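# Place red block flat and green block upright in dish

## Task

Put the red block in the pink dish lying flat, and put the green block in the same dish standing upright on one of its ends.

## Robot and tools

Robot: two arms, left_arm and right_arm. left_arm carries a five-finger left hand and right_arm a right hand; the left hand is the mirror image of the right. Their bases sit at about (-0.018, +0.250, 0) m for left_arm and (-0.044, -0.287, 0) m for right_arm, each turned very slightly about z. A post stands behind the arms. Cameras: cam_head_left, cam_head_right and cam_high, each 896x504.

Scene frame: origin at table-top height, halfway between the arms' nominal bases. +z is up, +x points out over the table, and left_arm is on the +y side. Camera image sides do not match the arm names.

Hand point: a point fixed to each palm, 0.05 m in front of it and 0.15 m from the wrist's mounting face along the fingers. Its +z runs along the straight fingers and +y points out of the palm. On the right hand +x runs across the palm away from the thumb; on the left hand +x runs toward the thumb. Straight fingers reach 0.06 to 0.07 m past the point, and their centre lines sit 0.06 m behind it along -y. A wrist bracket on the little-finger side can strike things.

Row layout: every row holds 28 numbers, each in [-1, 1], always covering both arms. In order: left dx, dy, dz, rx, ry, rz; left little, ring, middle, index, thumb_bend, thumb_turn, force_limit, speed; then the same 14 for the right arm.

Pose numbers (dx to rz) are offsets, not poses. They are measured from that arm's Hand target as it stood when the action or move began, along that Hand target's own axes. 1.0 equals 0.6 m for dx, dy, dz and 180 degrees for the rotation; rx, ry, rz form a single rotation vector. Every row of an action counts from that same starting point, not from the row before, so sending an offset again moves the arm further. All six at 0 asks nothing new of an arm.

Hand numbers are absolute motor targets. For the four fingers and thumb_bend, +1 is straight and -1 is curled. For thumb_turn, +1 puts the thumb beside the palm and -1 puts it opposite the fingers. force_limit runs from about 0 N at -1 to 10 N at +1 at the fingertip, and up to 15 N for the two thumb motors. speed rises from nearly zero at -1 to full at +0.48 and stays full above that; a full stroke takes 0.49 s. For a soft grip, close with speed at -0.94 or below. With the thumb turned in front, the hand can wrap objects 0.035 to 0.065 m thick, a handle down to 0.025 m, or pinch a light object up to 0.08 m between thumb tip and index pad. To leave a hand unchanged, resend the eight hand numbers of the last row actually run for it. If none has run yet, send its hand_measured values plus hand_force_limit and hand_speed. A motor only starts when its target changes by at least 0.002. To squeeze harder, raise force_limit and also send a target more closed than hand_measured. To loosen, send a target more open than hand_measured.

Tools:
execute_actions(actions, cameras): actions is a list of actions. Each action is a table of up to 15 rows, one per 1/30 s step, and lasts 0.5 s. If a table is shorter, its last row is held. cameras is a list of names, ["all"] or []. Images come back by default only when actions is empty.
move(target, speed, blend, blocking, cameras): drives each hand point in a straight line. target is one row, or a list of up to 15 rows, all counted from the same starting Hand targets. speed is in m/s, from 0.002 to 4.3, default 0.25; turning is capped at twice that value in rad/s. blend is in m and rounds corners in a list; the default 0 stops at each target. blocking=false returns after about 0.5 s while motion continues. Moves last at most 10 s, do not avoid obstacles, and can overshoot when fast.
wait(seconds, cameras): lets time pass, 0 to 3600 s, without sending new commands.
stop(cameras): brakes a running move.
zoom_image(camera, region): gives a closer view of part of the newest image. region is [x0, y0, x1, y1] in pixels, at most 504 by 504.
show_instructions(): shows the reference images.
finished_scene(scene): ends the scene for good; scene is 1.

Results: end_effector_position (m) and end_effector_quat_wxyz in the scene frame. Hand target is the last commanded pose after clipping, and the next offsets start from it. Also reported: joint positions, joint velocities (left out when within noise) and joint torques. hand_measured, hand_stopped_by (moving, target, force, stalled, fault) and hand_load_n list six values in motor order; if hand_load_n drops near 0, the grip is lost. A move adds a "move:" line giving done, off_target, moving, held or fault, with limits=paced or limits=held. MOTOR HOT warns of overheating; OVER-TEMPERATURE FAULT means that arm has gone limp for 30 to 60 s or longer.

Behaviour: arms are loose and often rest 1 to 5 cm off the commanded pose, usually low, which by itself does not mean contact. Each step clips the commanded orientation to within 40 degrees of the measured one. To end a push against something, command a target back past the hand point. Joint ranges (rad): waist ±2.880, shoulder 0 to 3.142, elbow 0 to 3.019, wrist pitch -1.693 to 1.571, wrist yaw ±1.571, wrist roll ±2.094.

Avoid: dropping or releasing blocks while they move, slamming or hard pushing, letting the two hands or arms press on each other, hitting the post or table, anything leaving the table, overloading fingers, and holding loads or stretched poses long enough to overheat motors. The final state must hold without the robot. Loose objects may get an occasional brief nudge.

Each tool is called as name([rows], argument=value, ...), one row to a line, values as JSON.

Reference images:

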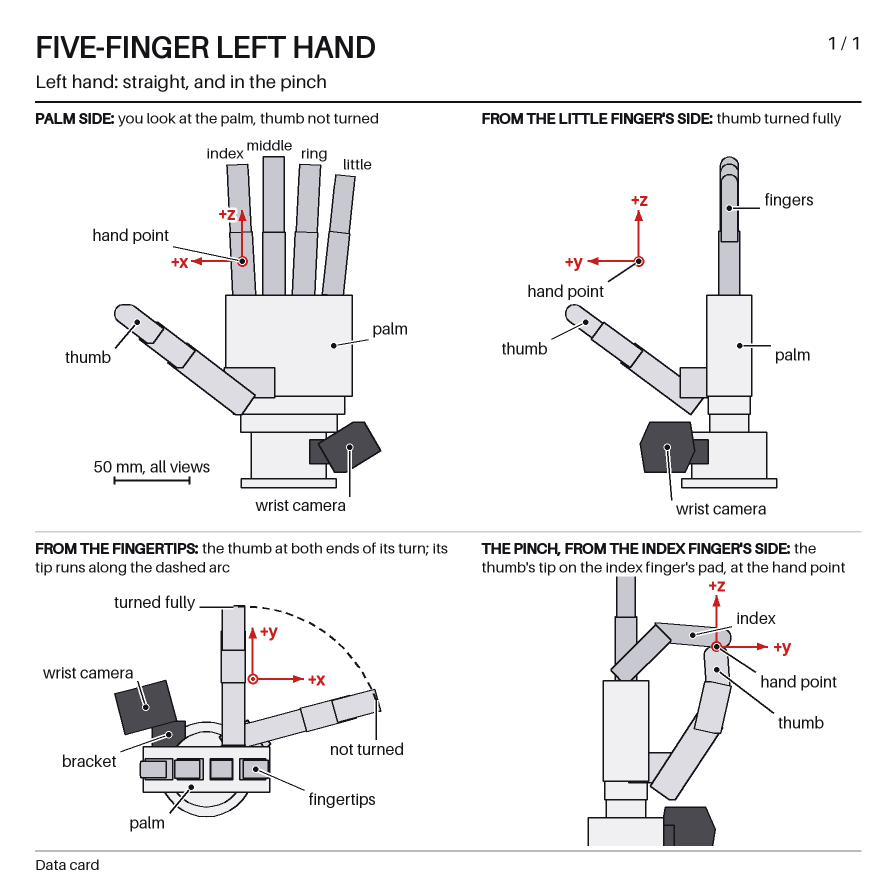

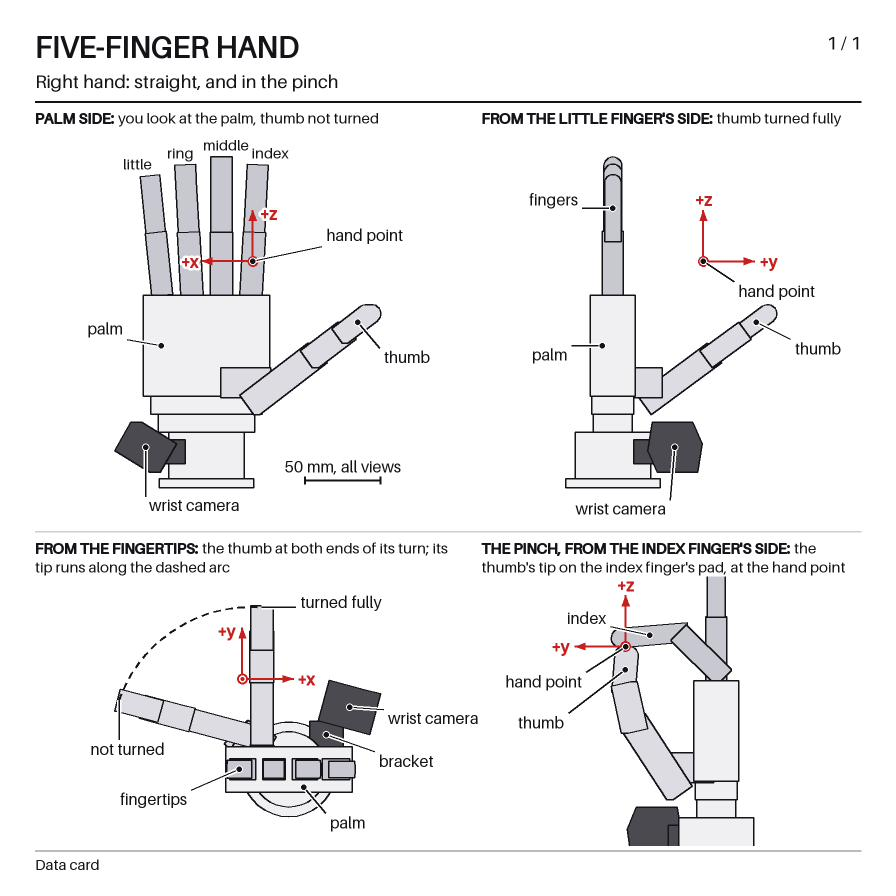

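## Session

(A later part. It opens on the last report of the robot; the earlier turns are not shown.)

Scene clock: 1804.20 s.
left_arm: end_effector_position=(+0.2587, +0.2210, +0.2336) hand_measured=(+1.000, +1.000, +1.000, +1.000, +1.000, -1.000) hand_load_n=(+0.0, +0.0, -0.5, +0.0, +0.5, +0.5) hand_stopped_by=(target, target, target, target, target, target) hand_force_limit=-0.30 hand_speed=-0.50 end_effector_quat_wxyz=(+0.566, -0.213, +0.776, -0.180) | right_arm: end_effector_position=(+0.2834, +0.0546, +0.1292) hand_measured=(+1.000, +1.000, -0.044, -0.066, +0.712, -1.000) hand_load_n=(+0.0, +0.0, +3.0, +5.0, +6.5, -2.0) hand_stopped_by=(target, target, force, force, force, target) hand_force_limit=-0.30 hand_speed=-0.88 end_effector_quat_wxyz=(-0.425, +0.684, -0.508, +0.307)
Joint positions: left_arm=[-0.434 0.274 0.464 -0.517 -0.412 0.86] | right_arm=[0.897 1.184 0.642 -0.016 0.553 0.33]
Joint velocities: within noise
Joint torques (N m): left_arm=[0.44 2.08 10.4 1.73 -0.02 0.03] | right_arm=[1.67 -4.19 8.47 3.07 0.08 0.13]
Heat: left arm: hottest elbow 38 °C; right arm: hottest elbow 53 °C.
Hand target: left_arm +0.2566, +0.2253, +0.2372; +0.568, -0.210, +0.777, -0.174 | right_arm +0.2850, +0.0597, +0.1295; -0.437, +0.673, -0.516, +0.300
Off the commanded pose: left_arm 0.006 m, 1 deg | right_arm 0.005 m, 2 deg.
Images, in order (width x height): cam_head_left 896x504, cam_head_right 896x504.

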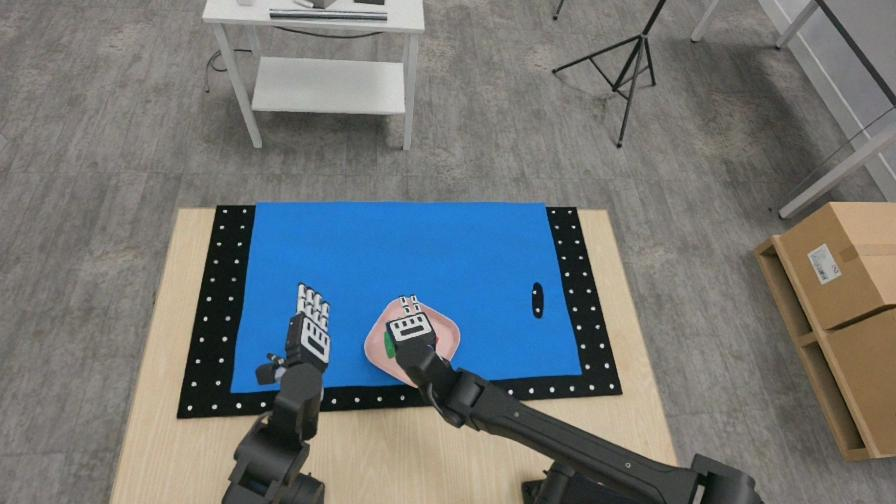

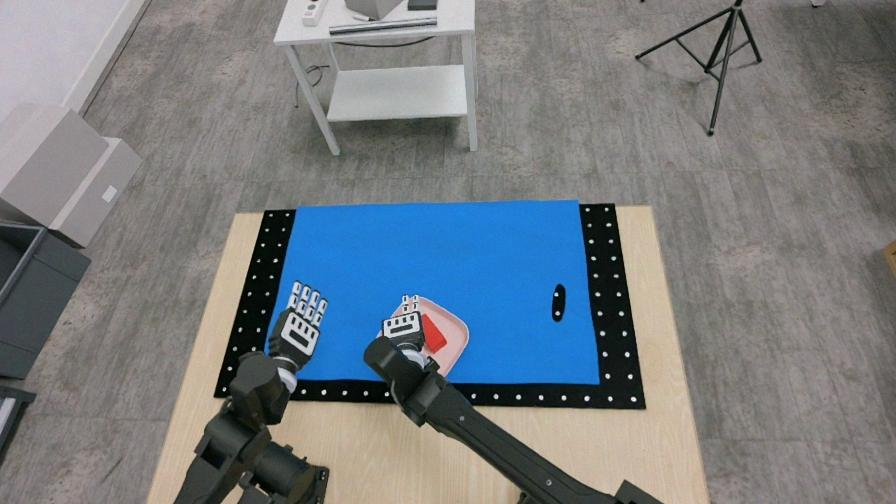

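move(target=[0,0,0,0,0,0,1,1,1,1,1,-1,-0.3,-0.5,0.0088,0.0693,0.0282,0,0,0,1,1,-0.1,-0.1,0.2,-1,-0.3,-0.88], speed=0.06, cameras=["cam_high","cam_head_left"])

zoom_image(camera="cam_high", region=[410, 140, 490, 230])

zoom_image(camera="cam_head_left", region=[365, 305, 445, 385])

Scene clock: 1852.37 s.
left_arm: end_effector_position=(+0.2587, +0.2210, +0.2336) hand_measured=(+1.000, +1.000, +1.000, +1.000, +1.000, -1.000) hand_load_n=(-0.5, +0.0, +0.0, +0.0, +0.0, +0.5) hand_stopped_by=(target, target, target, target, target, target) hand_force_limit=-0.30 hand_speed=-0.50 end_effector_quat_wxyz=(+0.566, -0.213, +0.776, -0.180) | right_arm: end_effector_position=(+0.2812, +0.0522, +0.0846) hand_measured=(+1.000, +1.000, -0.044, -0.066, +0.712, -1.000) hand_load_n=(+0.0, +0.0, +3.5, +5.0, +6.5, -2.0) hand_stopped_by=(target, target, force, force, force, target) hand_force_limit=-0.30 hand_speed=-0.88 end_effector_quat_wxyz=(-0.426, +0.684, -0.507, +0.306)
Joint positions: left_arm=[-0.434 0.274 0.464 -0.517 -0.412 0.86] | right_arm=[0.897 1.27 0.565 0.149 0.551 0.33]
Joint torques (N m): left_arm=[0.67 2.08 10.32 1.7 -0.04 0.03] | right_arm=[1.44 -4.48 7.53 3.1 0.06 0.12]
Heat: left arm: hottest elbow 38 °C; right arm: hottest elbow 48 °C.
Hand target: left_arm +0.2566, +0.2253, +0.2372; +0.568, -0.210, +0.777, -0.174 | right_arm +0.2830, +0.0558, +0.0845; -0.437, +0.673, -0.516, +0.300
Off the commanded pose: left_arm 0.006 m, 1 deg | right_arm 0.004 m, 2 deg.
move: done
Images, in order (width x height): cam_head_left 896x504, cam_high 896x504.

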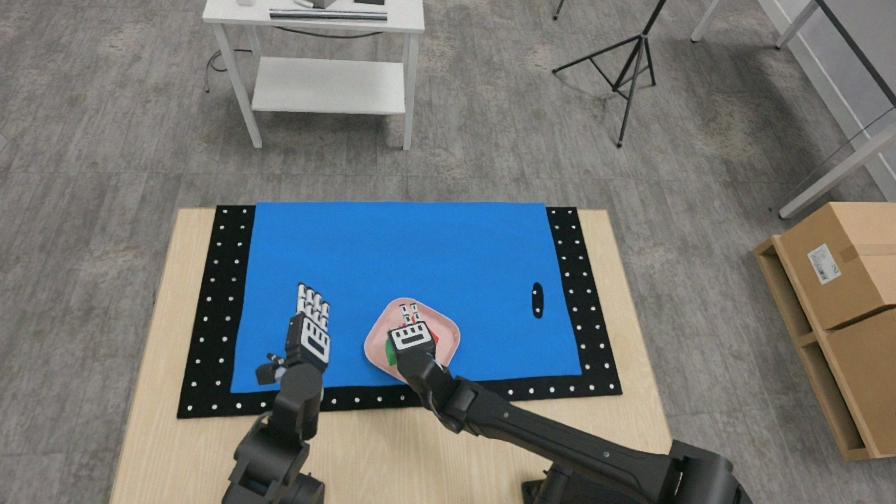

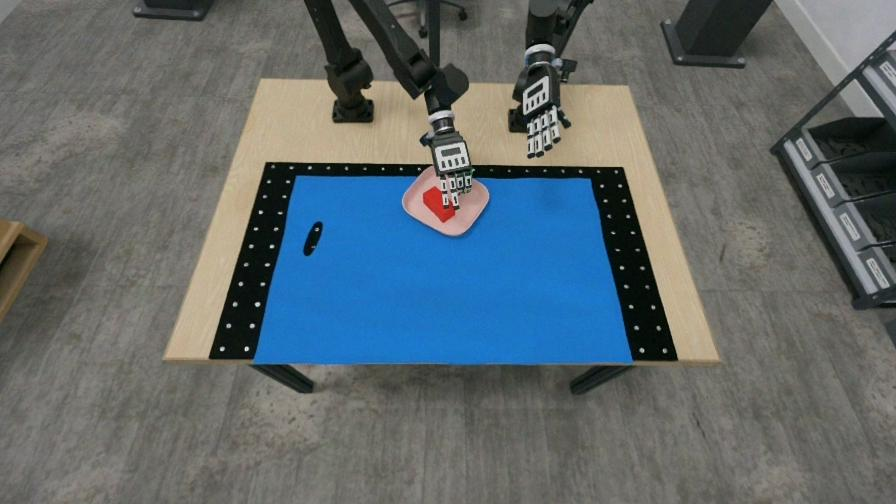

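Scaled by 5.600.

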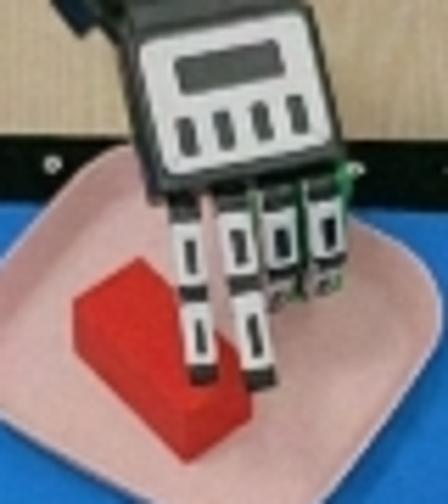

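Scaled by 6.300.

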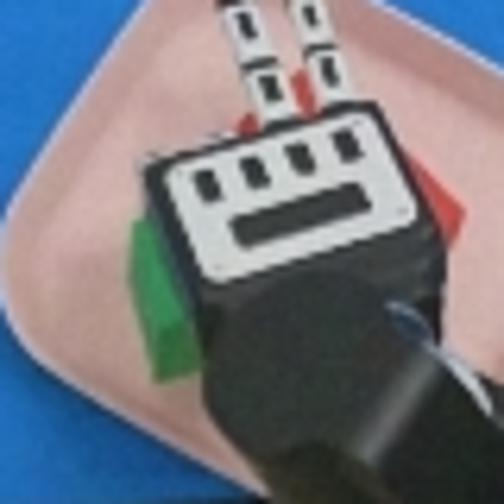

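move(target=[0,0,0,0,0,0,1,1,1,1,1,-1,-0.3,-0.5,0.0017,0.0329,0.0161,0,0,0,1,1,-0.1,-0.1,0.2,-1,-0.3,-0.88], speed=0.04, cameras=["cam_high","cam_head_left"])

zoom_image(camera="cam_high", region=[410, 140, 490, 230])

zoom_image(camera="cam_head_left", region=[365, 305, 445, 385])

Scene clock: 1883.13 s.
left_arm: end_effector_position=(+0.2587, +0.2210, +0.2336) hand_measured=(+1.000, +1.000, +1.000, +1.000, +1.000, -1.000) hand_load_n=(+0.0, +0.0, +0.0, +0.0, +0.0, +0.0) hand_stopped_by=(target, target, target, target, target, target) hand_force_limit=-0.30 hand_speed=-0.50 end_effector_quat_wxyz=(+0.566, -0.213, +0.776, -0.180) | right_arm: end_effector_position=(+0.2818, +0.0530, +0.0636) hand_measured=(+1.000, +1.000, -0.044, -0.066, +0.712, -1.000) hand_load_n=(+0.0, +0.0, +3.5, +5.5, +6.5, -2.0) hand_stopped_by=(target, target, force, force, force, target) hand_force_limit=-0.30 hand_speed=-0.88 end_effector_quat_wxyz=(-0.427, +0.683, -0.507, +0.306)
Joint positions: left_arm=[-0.434 0.274 0.464 -0.517 -0.412 0.86] | right_arm=[0.897 1.328 0.539 0.236 0.551 0.33]
Joint torques (N m): left_arm=[0.62 2.32 10.29 1.69 -0.02 0.04] | right_arm=[1.44 -4.72 6.94 3.08 0.07 0.11]
Heat: left arm: hottest elbow 38 °C; right arm: hottest elbow 48 °C.
Hand target: left_arm +0.2566, +0.2253, +0.2372; +0.568, -0.210, +0.777, -0.174 | right_arm +0.2831, +0.0557, +0.0625; -0.437, +0.673, -0.516, +0.300
Off the commanded pose: left_arm 0.006 m, 1 deg | right_arm 0.003 m, 2 deg.
move: done
Images, in order (width x height): cam_head_left 896x504, cam_high 896x504.

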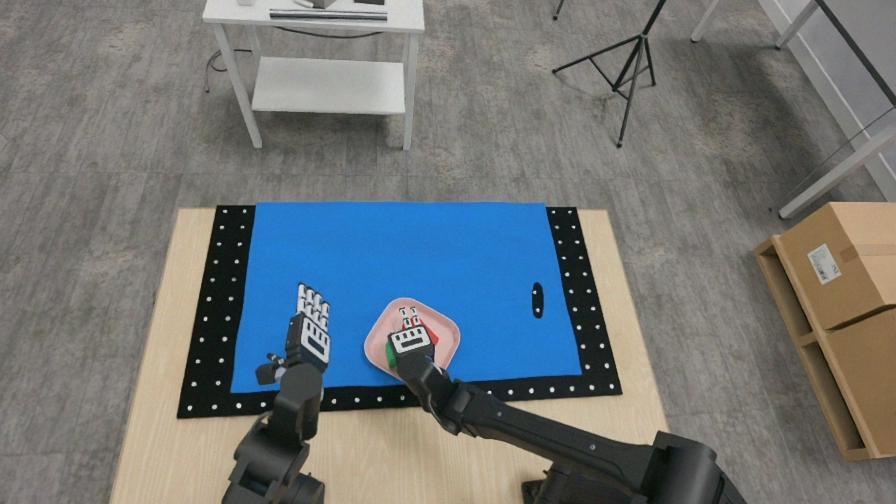

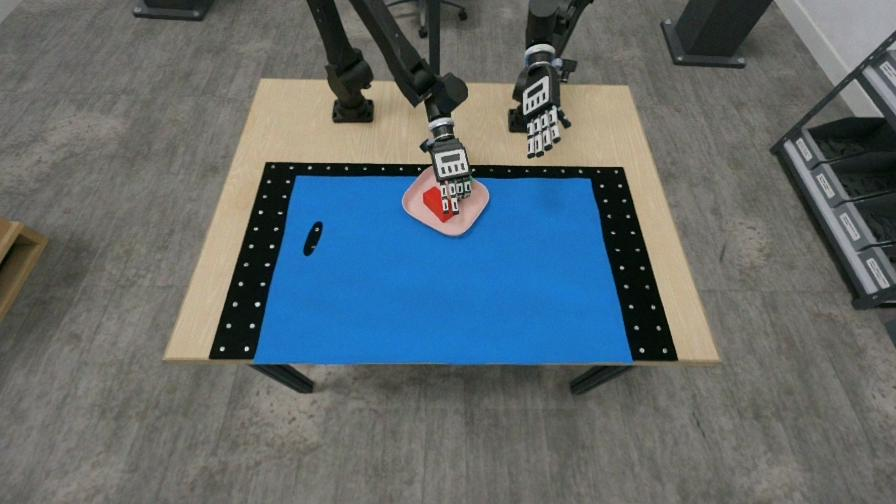

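Scaled by 5.600.

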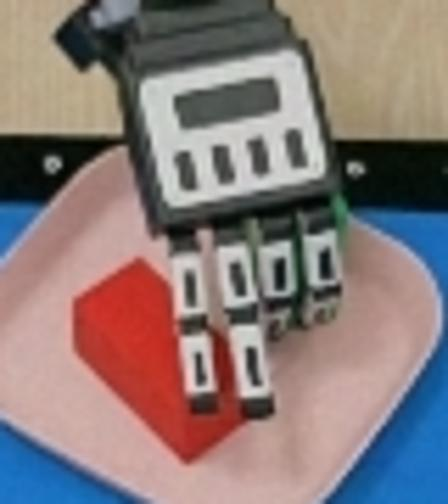

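Scaled by 6.300.

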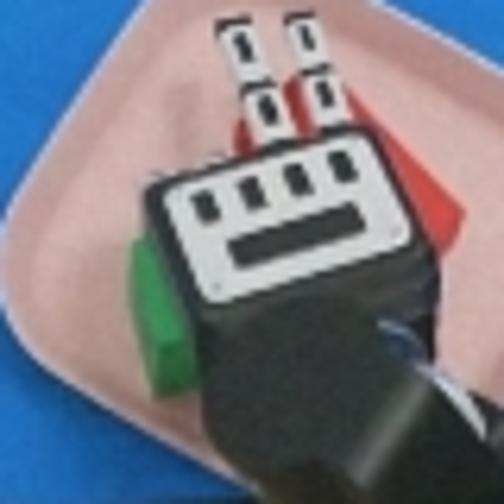

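move(target=[0,0,0,0,0,0,1,1,1,1,1,-1,-0.3,-0.5,0.0005,0.009,0.0044,0,0,0,1,1,-0.1,-0.1,0.2,-1,-0.3,-0.88], speed=0.03)

Scene clock: 1921.27 s.
left_arm: end_effector_position=(+0.2587, +0.2210, +0.2336) hand_measured=(+1.000, +1.000, +1.000, +1.000, +1.000, -1.000) hand_load_n=(+0.0, +0.0, +0.0, -0.5, +0.0, +0.5) hand_stopped_by=(target, target, target, target, target, target) hand_force_limit=-0.30 hand_speed=-0.50 end_effector_quat_wxyz=(+0.566, -0.213, +0.776, -0.180) | right_arm: end_effector_position=(+0.2836, +0.0530, +0.0596) hand_measured=(+1.000, +1.000, -0.044, -0.066, +0.712, -1.000) hand_load_n=(+0.0, +0.0, +3.5, +5.5, +6.5, -2.0) hand_stopped_by=(target, target, force, force, force, target) hand_force_limit=-0.30 hand_speed=-0.88 end_effector_quat_wxyz=(-0.429, +0.681, -0.508, +0.307)
Joint positions: left_arm=[-0.434 0.274 0.464 -0.517 -0.412 0.86] | right_arm=[0.894 1.344 0.534 0.261 0.551 0.33]
Joint torques (N m): left_arm=[0.56 2.08 10.35 1.59 -0.04 0.03] | right_arm=[1.44 -4.6 6.6 3.03 0.06 0.11]
Heat: left arm: hottest elbow 38 °C; right arm: hottest elbow 47 °C.
Hand target: left_arm +0.2566, +0.2253, +0.2372; +0.568, -0.210, +0.777, -0.174 | right_arm +0.2831, +0.0557, +0.0565; -0.437, +0.673, -0.516, +0.300
Off the commanded pose: left_arm 0.006 m, 1 deg | right_arm 0.004 m, 2 deg.
move: done

move(target=[0,0,0,0,0,0,1,1,1,1,1,-1,-0.3,-0.5,0.0005,0.009,0.0044,0,0,0,1,1,-0.1,-0.1,0.2,-1,-0.3,-0.88], speed=0.03, cameras=["cam_high","cam_head_left"])

zoom_image(camera="cam_head_left", region=[365, 305, 445, 385])

zoom_image(camera="cam_high", region=[410, 140, 490, 230])

Scene clock: 1930.97 s.
left_arm: end_effector_position=(+0.2587, +0.2210, +0.2336) hand_measured=(+1.000, +1.000, +1.000, +1.000, +1.000, -1.000) hand_load_n=(+0.0, +0.0, +0.0, +0.0, +0.0, +0.0) hand_stopped_by=(target, target, target, target, target, target) hand_force_limit=-0.30 hand_speed=-0.50 end_effector_quat_wxyz=(+0.566, -0.213, +0.776, -0.180) | right_arm: end_effector_position=(+0.2860, +0.0563, +0.0604) hand_measured=(+1.000, +1.000, -0.044, -0.066, +0.712, -1.000) hand_load_n=(+0.0, +0.0, +3.0, +5.0, +6.5, -2.5) hand_stopped_by=(target, target, force, force, force, target) hand_force_limit=-0.30 hand_speed=-0.88 end_effector_quat_wxyz=(-0.436, +0.677, -0.508, +0.307)
Joint positions: left_arm=[-0.434 0.274 0.464 -0.517 -0.412 0.86] | right_arm=[0.894 1.354 0.534 0.288 0.551 0.33]
Joint torques (N m): left_arm=[0.97 1.73 10.4 1.63 -0.03 0.03] | right_arm=[1.44 -4.37 6 2.86 0.06 0.11]
Heat: left arm: hottest elbow 38 °C; right arm: hottest elbow 46 °C.
Hand target: left_arm +0.2566, +0.2253, +0.2372; +0.568, -0.210, +0.777, -0.174 | right_arm +0.2831, +0.0557, +0.0505; -0.437, +0.673, -0.516, +0.300
Off the commanded pose: left_arm 0.006 m, 1 deg | right_arm 0.010 m, 1 deg.
move: done
Images, in order (width x height): cam_head_left 896x504, cam_high 896x504.

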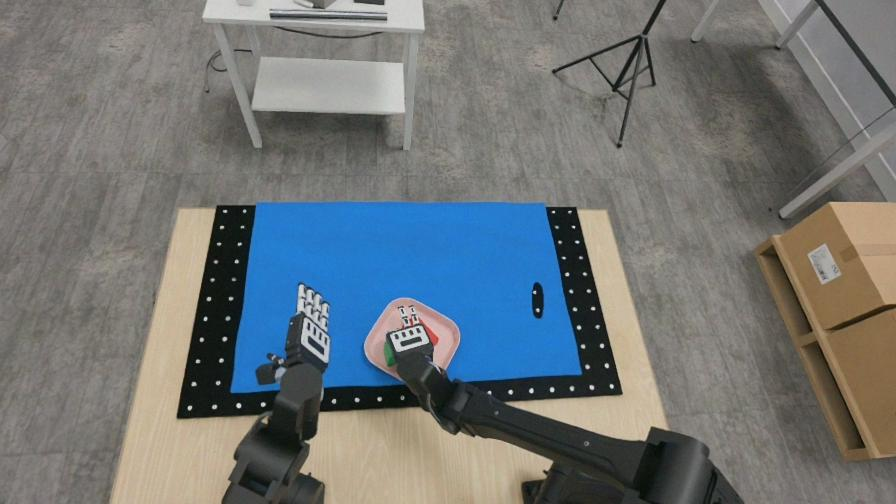

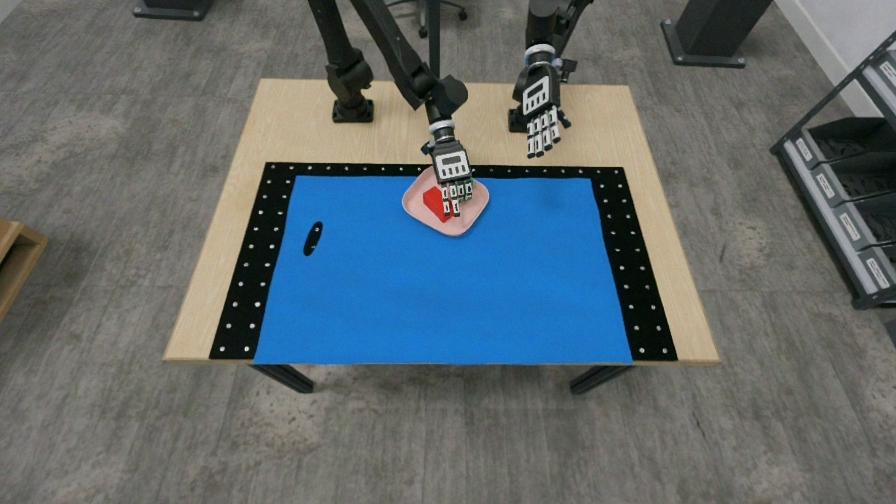

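Scaled by 6.300.

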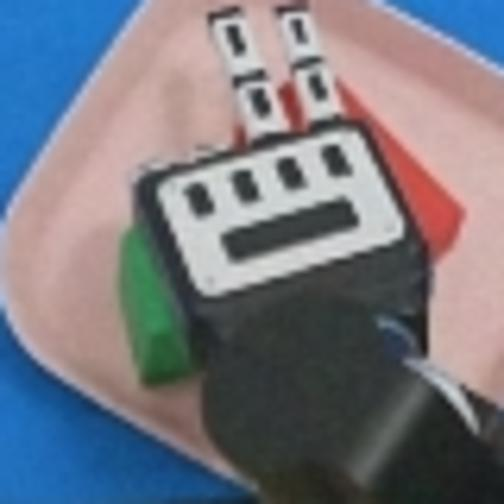

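Scaled by 5.600.

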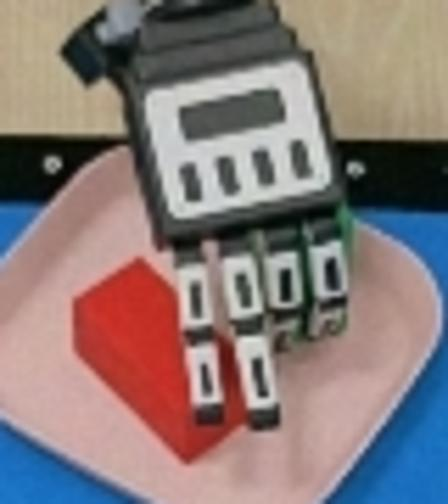

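zoom_image(camera="cam_head_left", region=[378, 335, 403, 370])

Scaled by 14.400.

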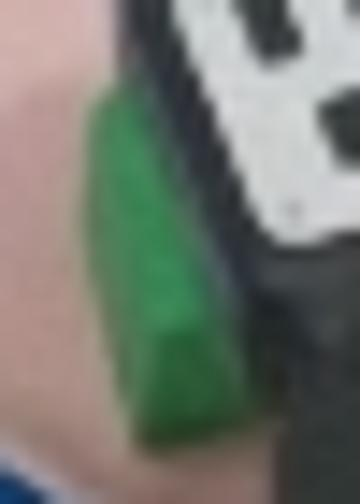

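move(target=[0,0,0,0,0,0,1,1,1,1,1,-1,-0.3,-0.5,0.0008,-0.0142,-0.0015,0,0,0,1,1,-0.1,-0.1,0.2,-1,-0.3,-0.88], speed=0.03)

move(target=[0,0,0,0,0,0,1,1,1,1,1,-1,-0.3,-0.5,0,0,0,0,0,0,1,1,0.2,0.2,0.85,-1,-0.3,-0.88], speed=0.03, cameras=["cam_high","cam_head_left"])

zoom_image(camera="cam_head_left", region=[365, 305, 445, 385])

zoom_image(camera="cam_high", region=[410, 140, 490, 230])

Scene clock: 1967.40 s.
left_arm: end_effector_position=(+0.2587, +0.2210, +0.2336) hand_measured=(+1.000, +1.000, +1.000, +1.000, +1.000, -1.000) hand_load_n=(-0.5, +0.0, +0.0, +0.0, +0.0, +0.0) hand_stopped_by=(target, target, target, target, target, target) hand_force_limit=-0.30 hand_speed=-0.50 end_effector_quat_wxyz=(+0.566, -0.213, +0.776, -0.180) | right_arm: end_effector_position=(+0.2860, +0.0565, +0.0603) hand_measured=(+1.000, +1.000, -0.044, -0.066, +0.712, -1.000) hand_load_n=(+0.0, +0.0, +3.0, +5.0, +6.5, -2.5) hand_stopped_by=(target, target, force, force, force, target) hand_force_limit=-0.30 hand_speed=-0.88 end_effector_quat_wxyz=(-0.436, +0.677, -0.508, +0.305)
Joint positions: left_arm=[-0.434 0.274 0.464 -0.517 -0.412 0.86] | right_arm=[0.893 1.354 0.534 0.288 0.546 0.33]
Joint torques (N m): left_arm=[0.79 2.02 10.44 1.65 -0.03 0.04] | right_arm=[0.85 -5.54 7.02 1.78 -0.01 0.07]
Heat: left arm: hottest elbow 39 °C; right arm: hottest elbow 44 °C.
Hand target: left_arm +0.2566, +0.2253, +0.2372; +0.568, -0.210, +0.777, -0.174 | right_arm +0.2861, +0.0557, +0.0585; -0.437, +0.673, -0.516, +0.300
Off the commanded pose: left_arm 0.006 m, 1 deg | right_arm 0.002 m, 1 deg.
move: done

Scene clock: 1968.77 s.
left_arm: end_effector_position=(+0.2587, +0.2210, +0.2336) hand_measured=(+1.000, +1.000, +1.000, +1.000, +1.000, -1.000) hand_load_n=(+0.0, +0.0, +0.0, +0.0, +0.0, +0.0) hand_stopped_by=(target, target, target, target, target, target) hand_force_limit=-0.30 hand_speed=-0.50 end_effector_quat_wxyz=(+0.566, -0.213, +0.776, -0.180) | right_arm: end_effector_position=(+0.2863, +0.0567, +0.0604) hand_measured=(+1.000, +1.000, +0.200, +0.200, +0.850, -1.000) hand_load_n=(+0.0, +0.0, -0.5, +0.0, +0.0, +0.0) hand_stopped_by=(target, target, target, target, target, target) hand_force_limit=-0.30 hand_speed=-0.88 end_effector_quat_wxyz=(-0.437, +0.675, -0.511, +0.303)
Joint positions: left_arm=[-0.434 0.274 0.464 -0.517 -0.412 0.86] | right_arm=[0.891 1.354 0.534 0.288 0.545 0.338]
Joint torques (N m): left_arm=[0.62 2.14 10.35 1.65 -0.02 0.04] | right_arm=[0.79 -5.54 7.05 1.78 0.04 0.07]
Heat: left arm: hottest elbow 39 °C; right arm: hottest elbow 44 °C.
Hand target: left_arm +0.2566, +0.2253, +0.2372; +0.568, -0.210, +0.777, -0.174 | right_arm +0.2861, +0.0557, +0.0585; -0.437, +0.673, -0.516, +0.300
Off the commanded pose: left_arm 0.006 m, 1 deg | right_arm 0.002 m, 1 deg.
move: done
Images, in order (width x height): cam_head_left 896x504, cam_high 896x504.

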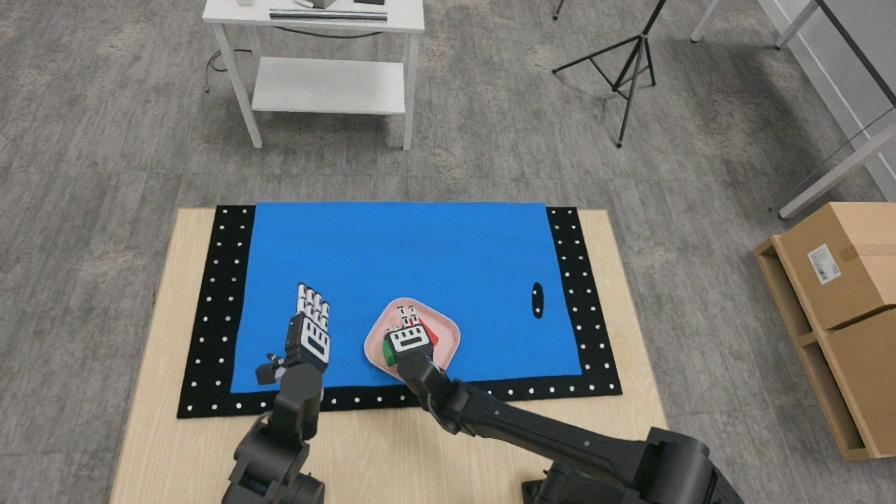

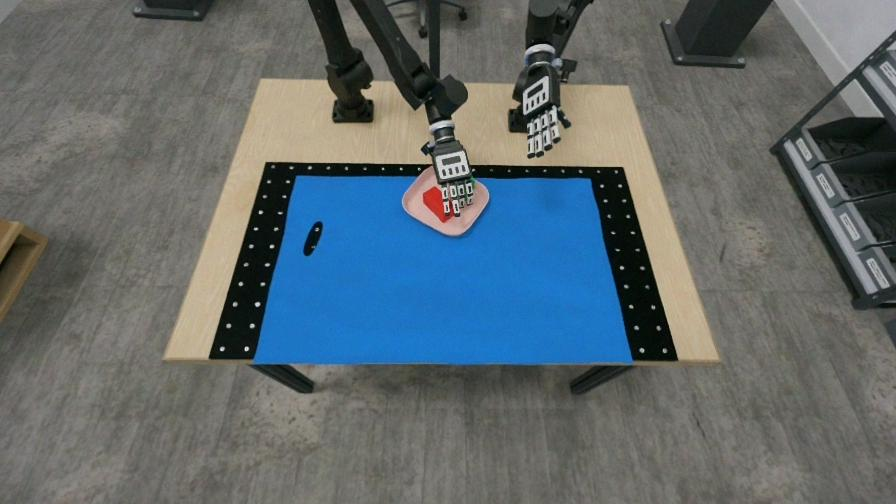

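Scaled by 6.300.

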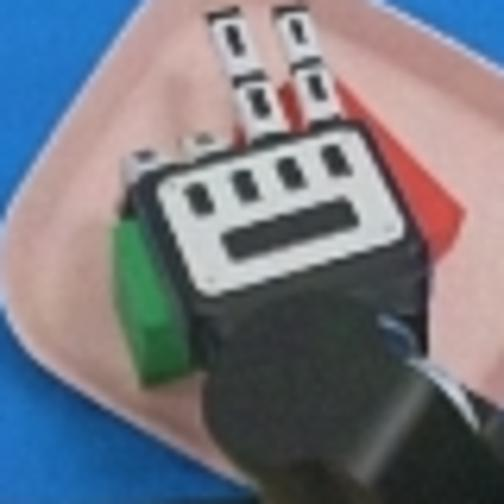

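Scaled by 5.600.

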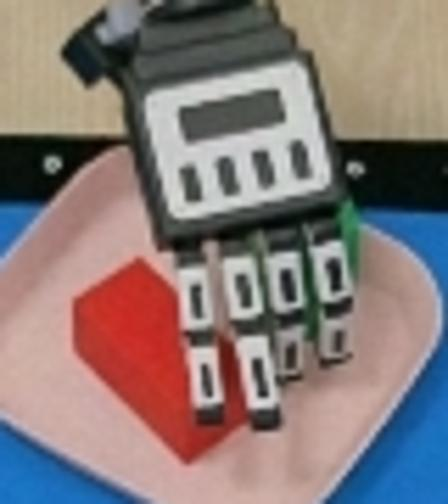

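move(target=[0,0,0,0,0,0,1,1,1,1,1,-1,-0.3,-0.5,0,0,0,0,0,0,1,1,1,1,0.9,-1,-0.3,-0.5], speed=0.03, cameras=["cam_high","cam_head_left"])

zoom_image(camera="cam_head_left", region=[365, 305, 445, 385])

zoom_image(camera="cam_high", region=[410, 140, 490, 230])

Scene clock: 1994.50 s.
left_arm: end_effector_position=(+0.2587, +0.2210, +0.2336) hand_measured=(+1.000, +1.000, +1.000, +1.000, +1.000, -1.000) hand_load_n=(+0.0, +0.0, +0.0, +0.0, +0.0, +0.0) hand_stopped_by=(target, target, target, target, target, target) hand_force_limit=-0.30 hand_speed=-0.50 end_effector_quat_wxyz=(+0.566, -0.213, +0.776, -0.180) | right_arm: end_effector_position=(+0.2863, +0.0567, +0.0604) hand_measured=(+1.000, +1.000, +1.000, +1.000, +0.900, -1.000) hand_load_n=(+0.0, +0.0, +0.0, +0.0, +0.0, +0.0) hand_stopped_by=(target, target, target, target, target, target) hand_force_limit=-0.30 hand_speed=-0.50 end_effector_quat_wxyz=(-0.437, +0.675, -0.511, +0.303)
Joint positions: left_arm=[-0.434 0.274 0.464 -0.517 -0.412 0.86] | right_arm=[0.891 1.354 0.534 0.288 0.545 0.338]
Joint torques (N m): left_arm=[0.5 2.08 10.3 1.63 -0.04 0.03] | right_arm=[0.79 -5.54 7.04 1.81 0.04 0.07]
Heat: left arm: hottest elbow 39 °C; right arm: hottest elbow 44 °C.
Hand target: left_arm +0.2566, +0.2253, +0.2372; +0.568, -0.210, +0.777, -0.174 | right_arm +0.2861, +0.0557, +0.0585; -0.437, +0.673, -0.516, +0.300
Off the commanded pose: left_arm 0.006 m, 1 deg | right_arm 0.002 m, 1 deg.
move: done
Images, in order (width x height): cam_head_left 896x504, cam_high 896x504.

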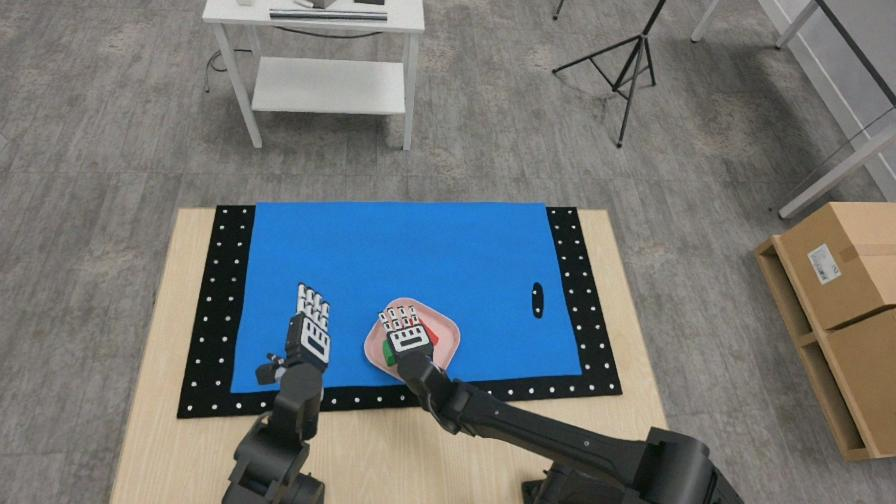

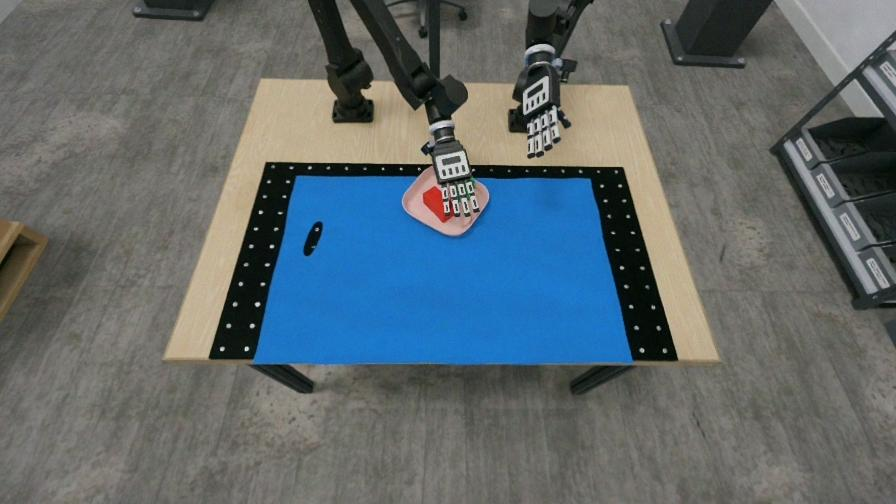

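Scaled by 6.300.

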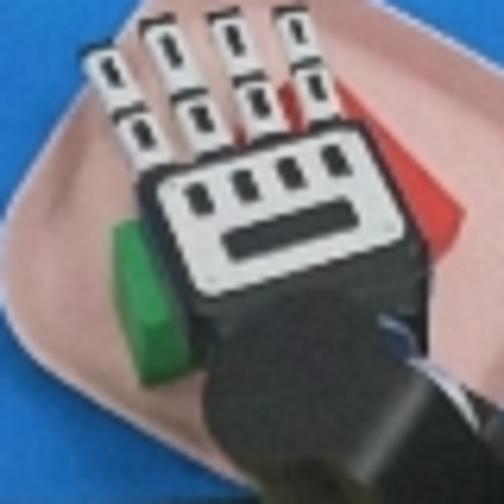

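Scaled by 5.600.

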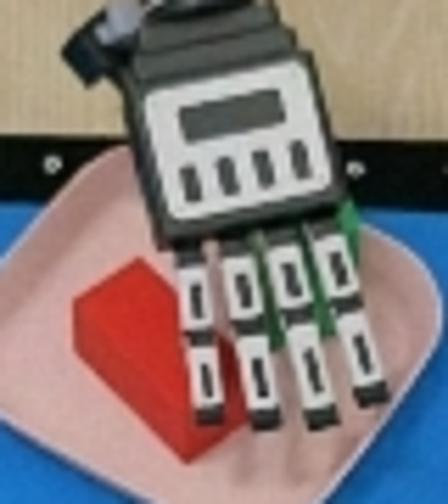

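move([
  [0,0,0,0,0,0,1,1,1,1,1,-1,-0.3,-0.5,-0.0032,-0.0598,-0.0292,0,0,0,1,1,1,1,0.9,-1,-0.3,-0.5],
  [0,0,0,0,0,0,1,1,1,1,1,-1,-0.3,-0.5,-0.0183,-0.1502,-0.1089,0,0,0,1,1,1,1,0.9,-1,-0.3,-0.5],
], speed=0.08, blend=0.01, cameras=["cam_high","cam_head_left"])

zoom_image(camera="cam_high", region=[410, 140, 490, 230])

Scene clock: 2013.67 s.
left_arm: end_effector_position=(+0.2587, +0.2210, +0.2336) hand_measured=(+1.000, +1.000, +1.000, +1.000, +1.000, -1.000) hand_load_n=(+0.0, +0.0, +0.0, +0.0, +0.0, +0.0) hand_stopped_by=(target, target, target, target, target, target) hand_force_limit=-0.30 hand_speed=-0.50 end_effector_quat_wxyz=(+0.566, -0.213, +0.776, -0.180) | right_arm: end_effector_position=(+0.2596, +0.0348, +0.1329) hand_measured=(+1.000, +1.000, +1.000, +1.000, +0.900, -1.000) hand_load_n=(+0.0, +0.0, +0.0, -0.5, +0.0, +0.0) hand_stopped_by=(target, target, target, target, target, target) hand_force_limit=-0.30 hand_speed=-0.50 end_effector_quat_wxyz=(-0.407, +0.691, -0.514, +0.305)
Joint positions: left_arm=[-0.434 0.274 0.464 -0.517 -0.412 0.86] | right_arm=[0.922 1.094 0.616 -0.135 0.577 0.364]
Joint torques (N m): left_arm=[0.79 1.96 10.33 1.58 -0.01 0.05] | right_arm=[2.37 -4.66 13.97 1.31 0.46 0.11]
Heat: left arm: hottest elbow 39 °C; right arm: hottest elbow 45 °C.
Hand target: left_arm +0.2566, +0.2253, +0.2372; +0.568, -0.210, +0.777, -0.174 | right_arm +0.2660, +0.0559, +0.1686; -0.437, +0.673, -0.516, +0.300
Off the commanded pose: left_arm 0.006 m, 1 deg | right_arm 0.042 m, 4 deg.
move: off_target (right_arm)
Images, in order (width x height): cam_head_left 896x504, cam_high 896x504.

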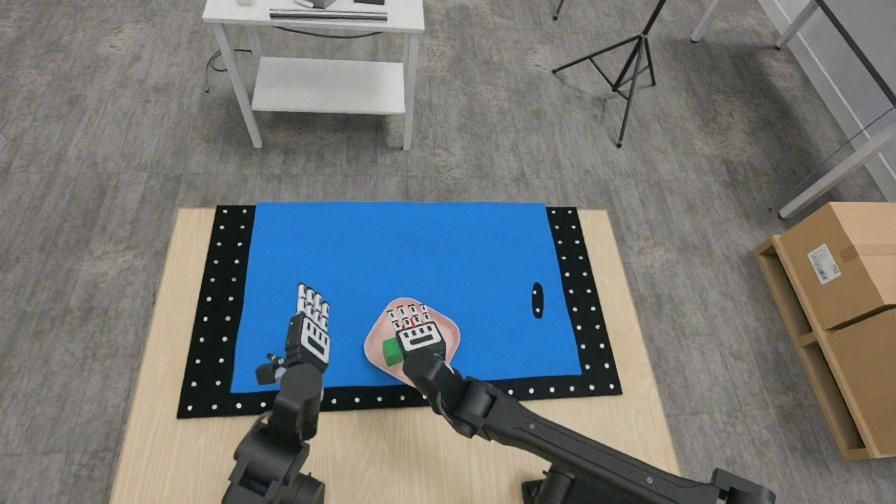

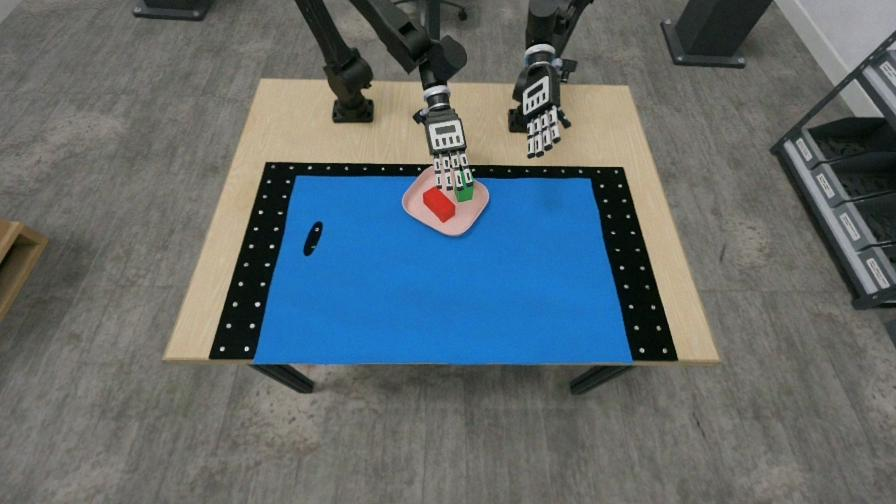

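Scaled by 5.600.

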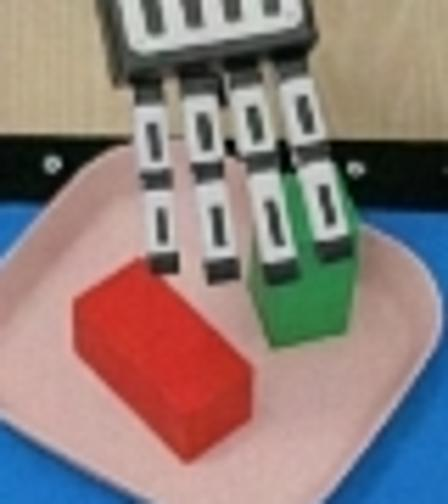

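move([
  [0,0,0,0,0,0,1,1,1,1,1,-1,-0.3,-0.5,0,-0.0138,-0.124,0,0,0,1,1,1,1,0.9,-1,-0.3,-0.5],
  [0,0,0,0,0,0,1,1,1,1,1,-1,-0.3,-0.5,0.3127,-0.0078,-0.2457,0,0,0,1,1,1,1,0.9,-1,-0.3,-0.5],
], speed=0.15, blend=0.01, cameras=["all"])

zoom_image(camera="cam_high", region=[390, 140, 500, 250])

zoom_image(camera="cam_head_left", region=[355, 285, 475, 395])

Scene clock: 2038.83 s.
left_arm: end_effector_position=(+0.2587, +0.2210, +0.2336) hand_measured=(+1.000, +1.000, +1.000, +1.000, +1.000, -1.000) hand_load_n=(+0.0, +0.0, +0.0, +0.0, +0.0, +0.0) hand_stopped_by=(target, target, target, target, target, target) hand_force_limit=-0.30 hand_speed=-0.50 end_effector_quat_wxyz=(+0.566, -0.213, +0.776, -0.180) | right_arm: end_effector_position=(+0.1980, -0.1583, +0.2362) hand_measured=(+1.000, +1.000, +1.000, +1.000, +0.900, -1.000) hand_load_n=(+0.0, +0.0, +0.0, +0.0, +0.0, +0.0) hand_stopped_by=(target, target, target, target, target, target) hand_force_limit=-0.30 hand_speed=-0.50 end_effector_quat_wxyz=(-0.447, +0.667, -0.518, +0.296)
Joint positions: left_arm=[-0.434 0.274 0.464 -0.517 -0.412 0.86] | right_arm=[0.368 0.31 0.554 -0.686 0.074 0.111]
Joint torques (N m): left_arm=[0.62 2.08 10.35 1.55 -0.02 0.05] | right_arm=[0.03 2.61 9.48 1.57 -0.14 -0.3]
Heat: left arm: hottest elbow 39 °C; right arm: hottest elbow 50 °C.
Hand target: left_arm +0.2566, +0.2253, +0.2372; +0.568, -0.210, +0.777, -0.174 | right_arm +0.1960, -0.1641, +0.2288; -0.437, +0.673, -0.516, +0.300
Off the commanded pose: left_arm 0.006 m, 1 deg | right_arm 0.010 m, 2 deg.
move: done

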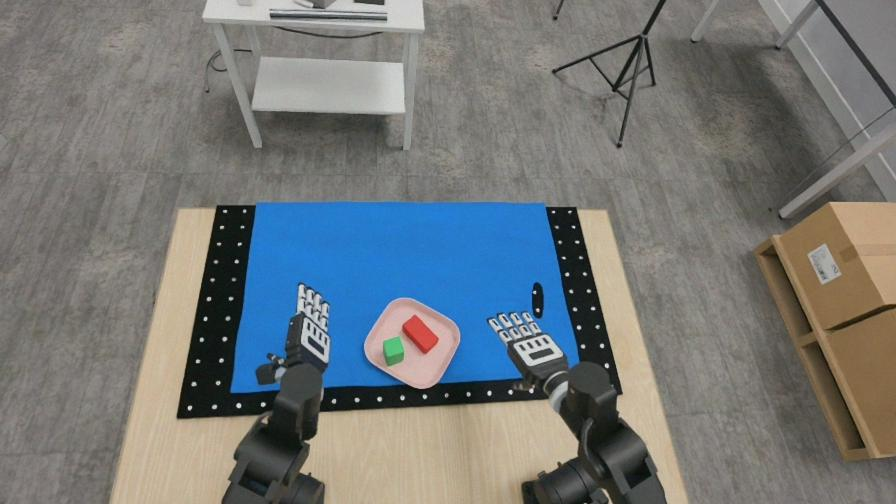

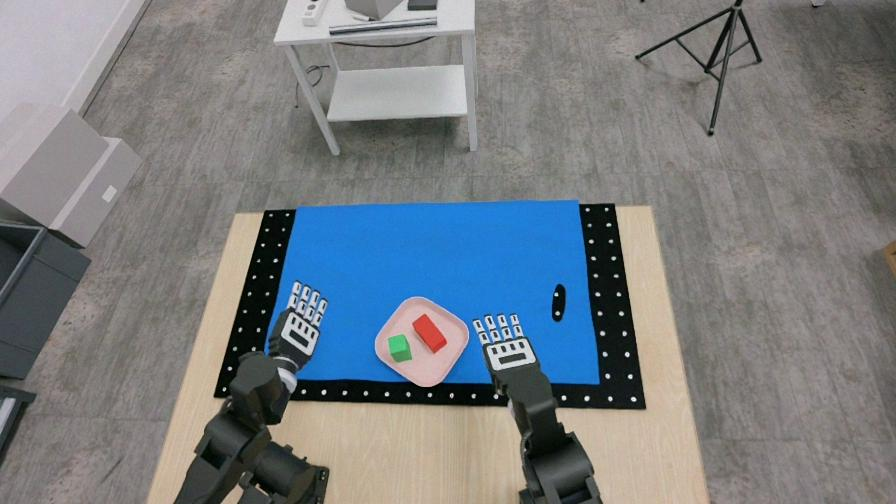

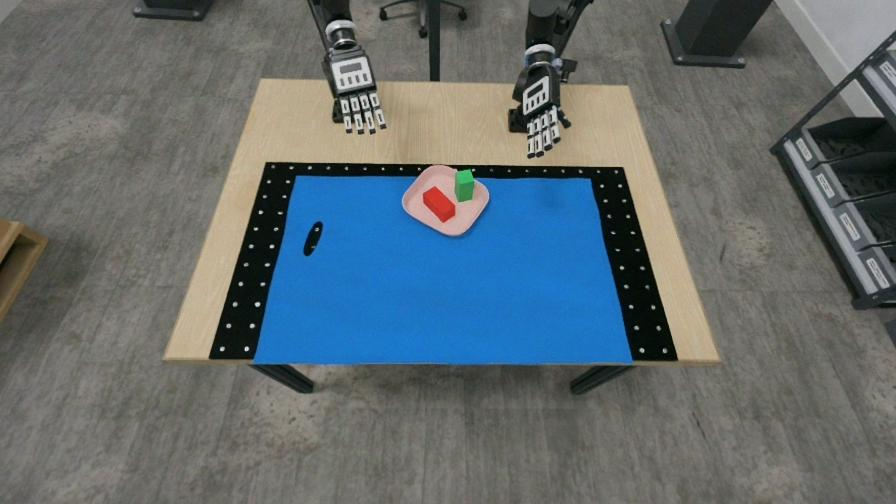

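Scaled by 4.582.

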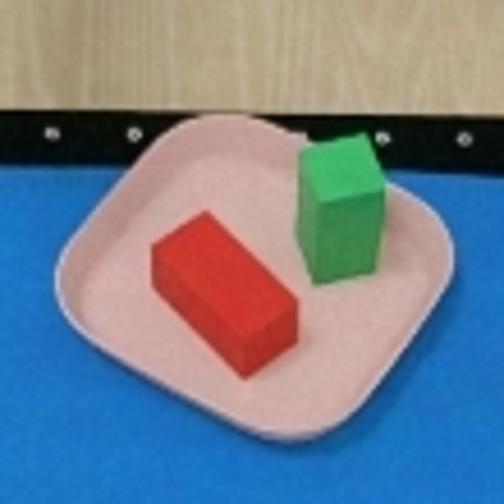

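Scaled by 4.200.

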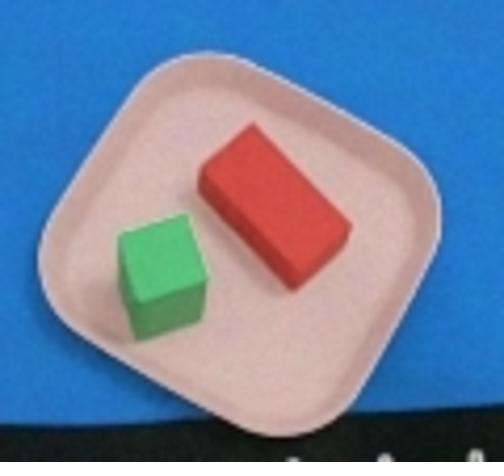

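Both blocks are placed: the red one lies flat, the green one stands on end, and both arms are clear.

finished_scene()

The scene is finished: the task was done.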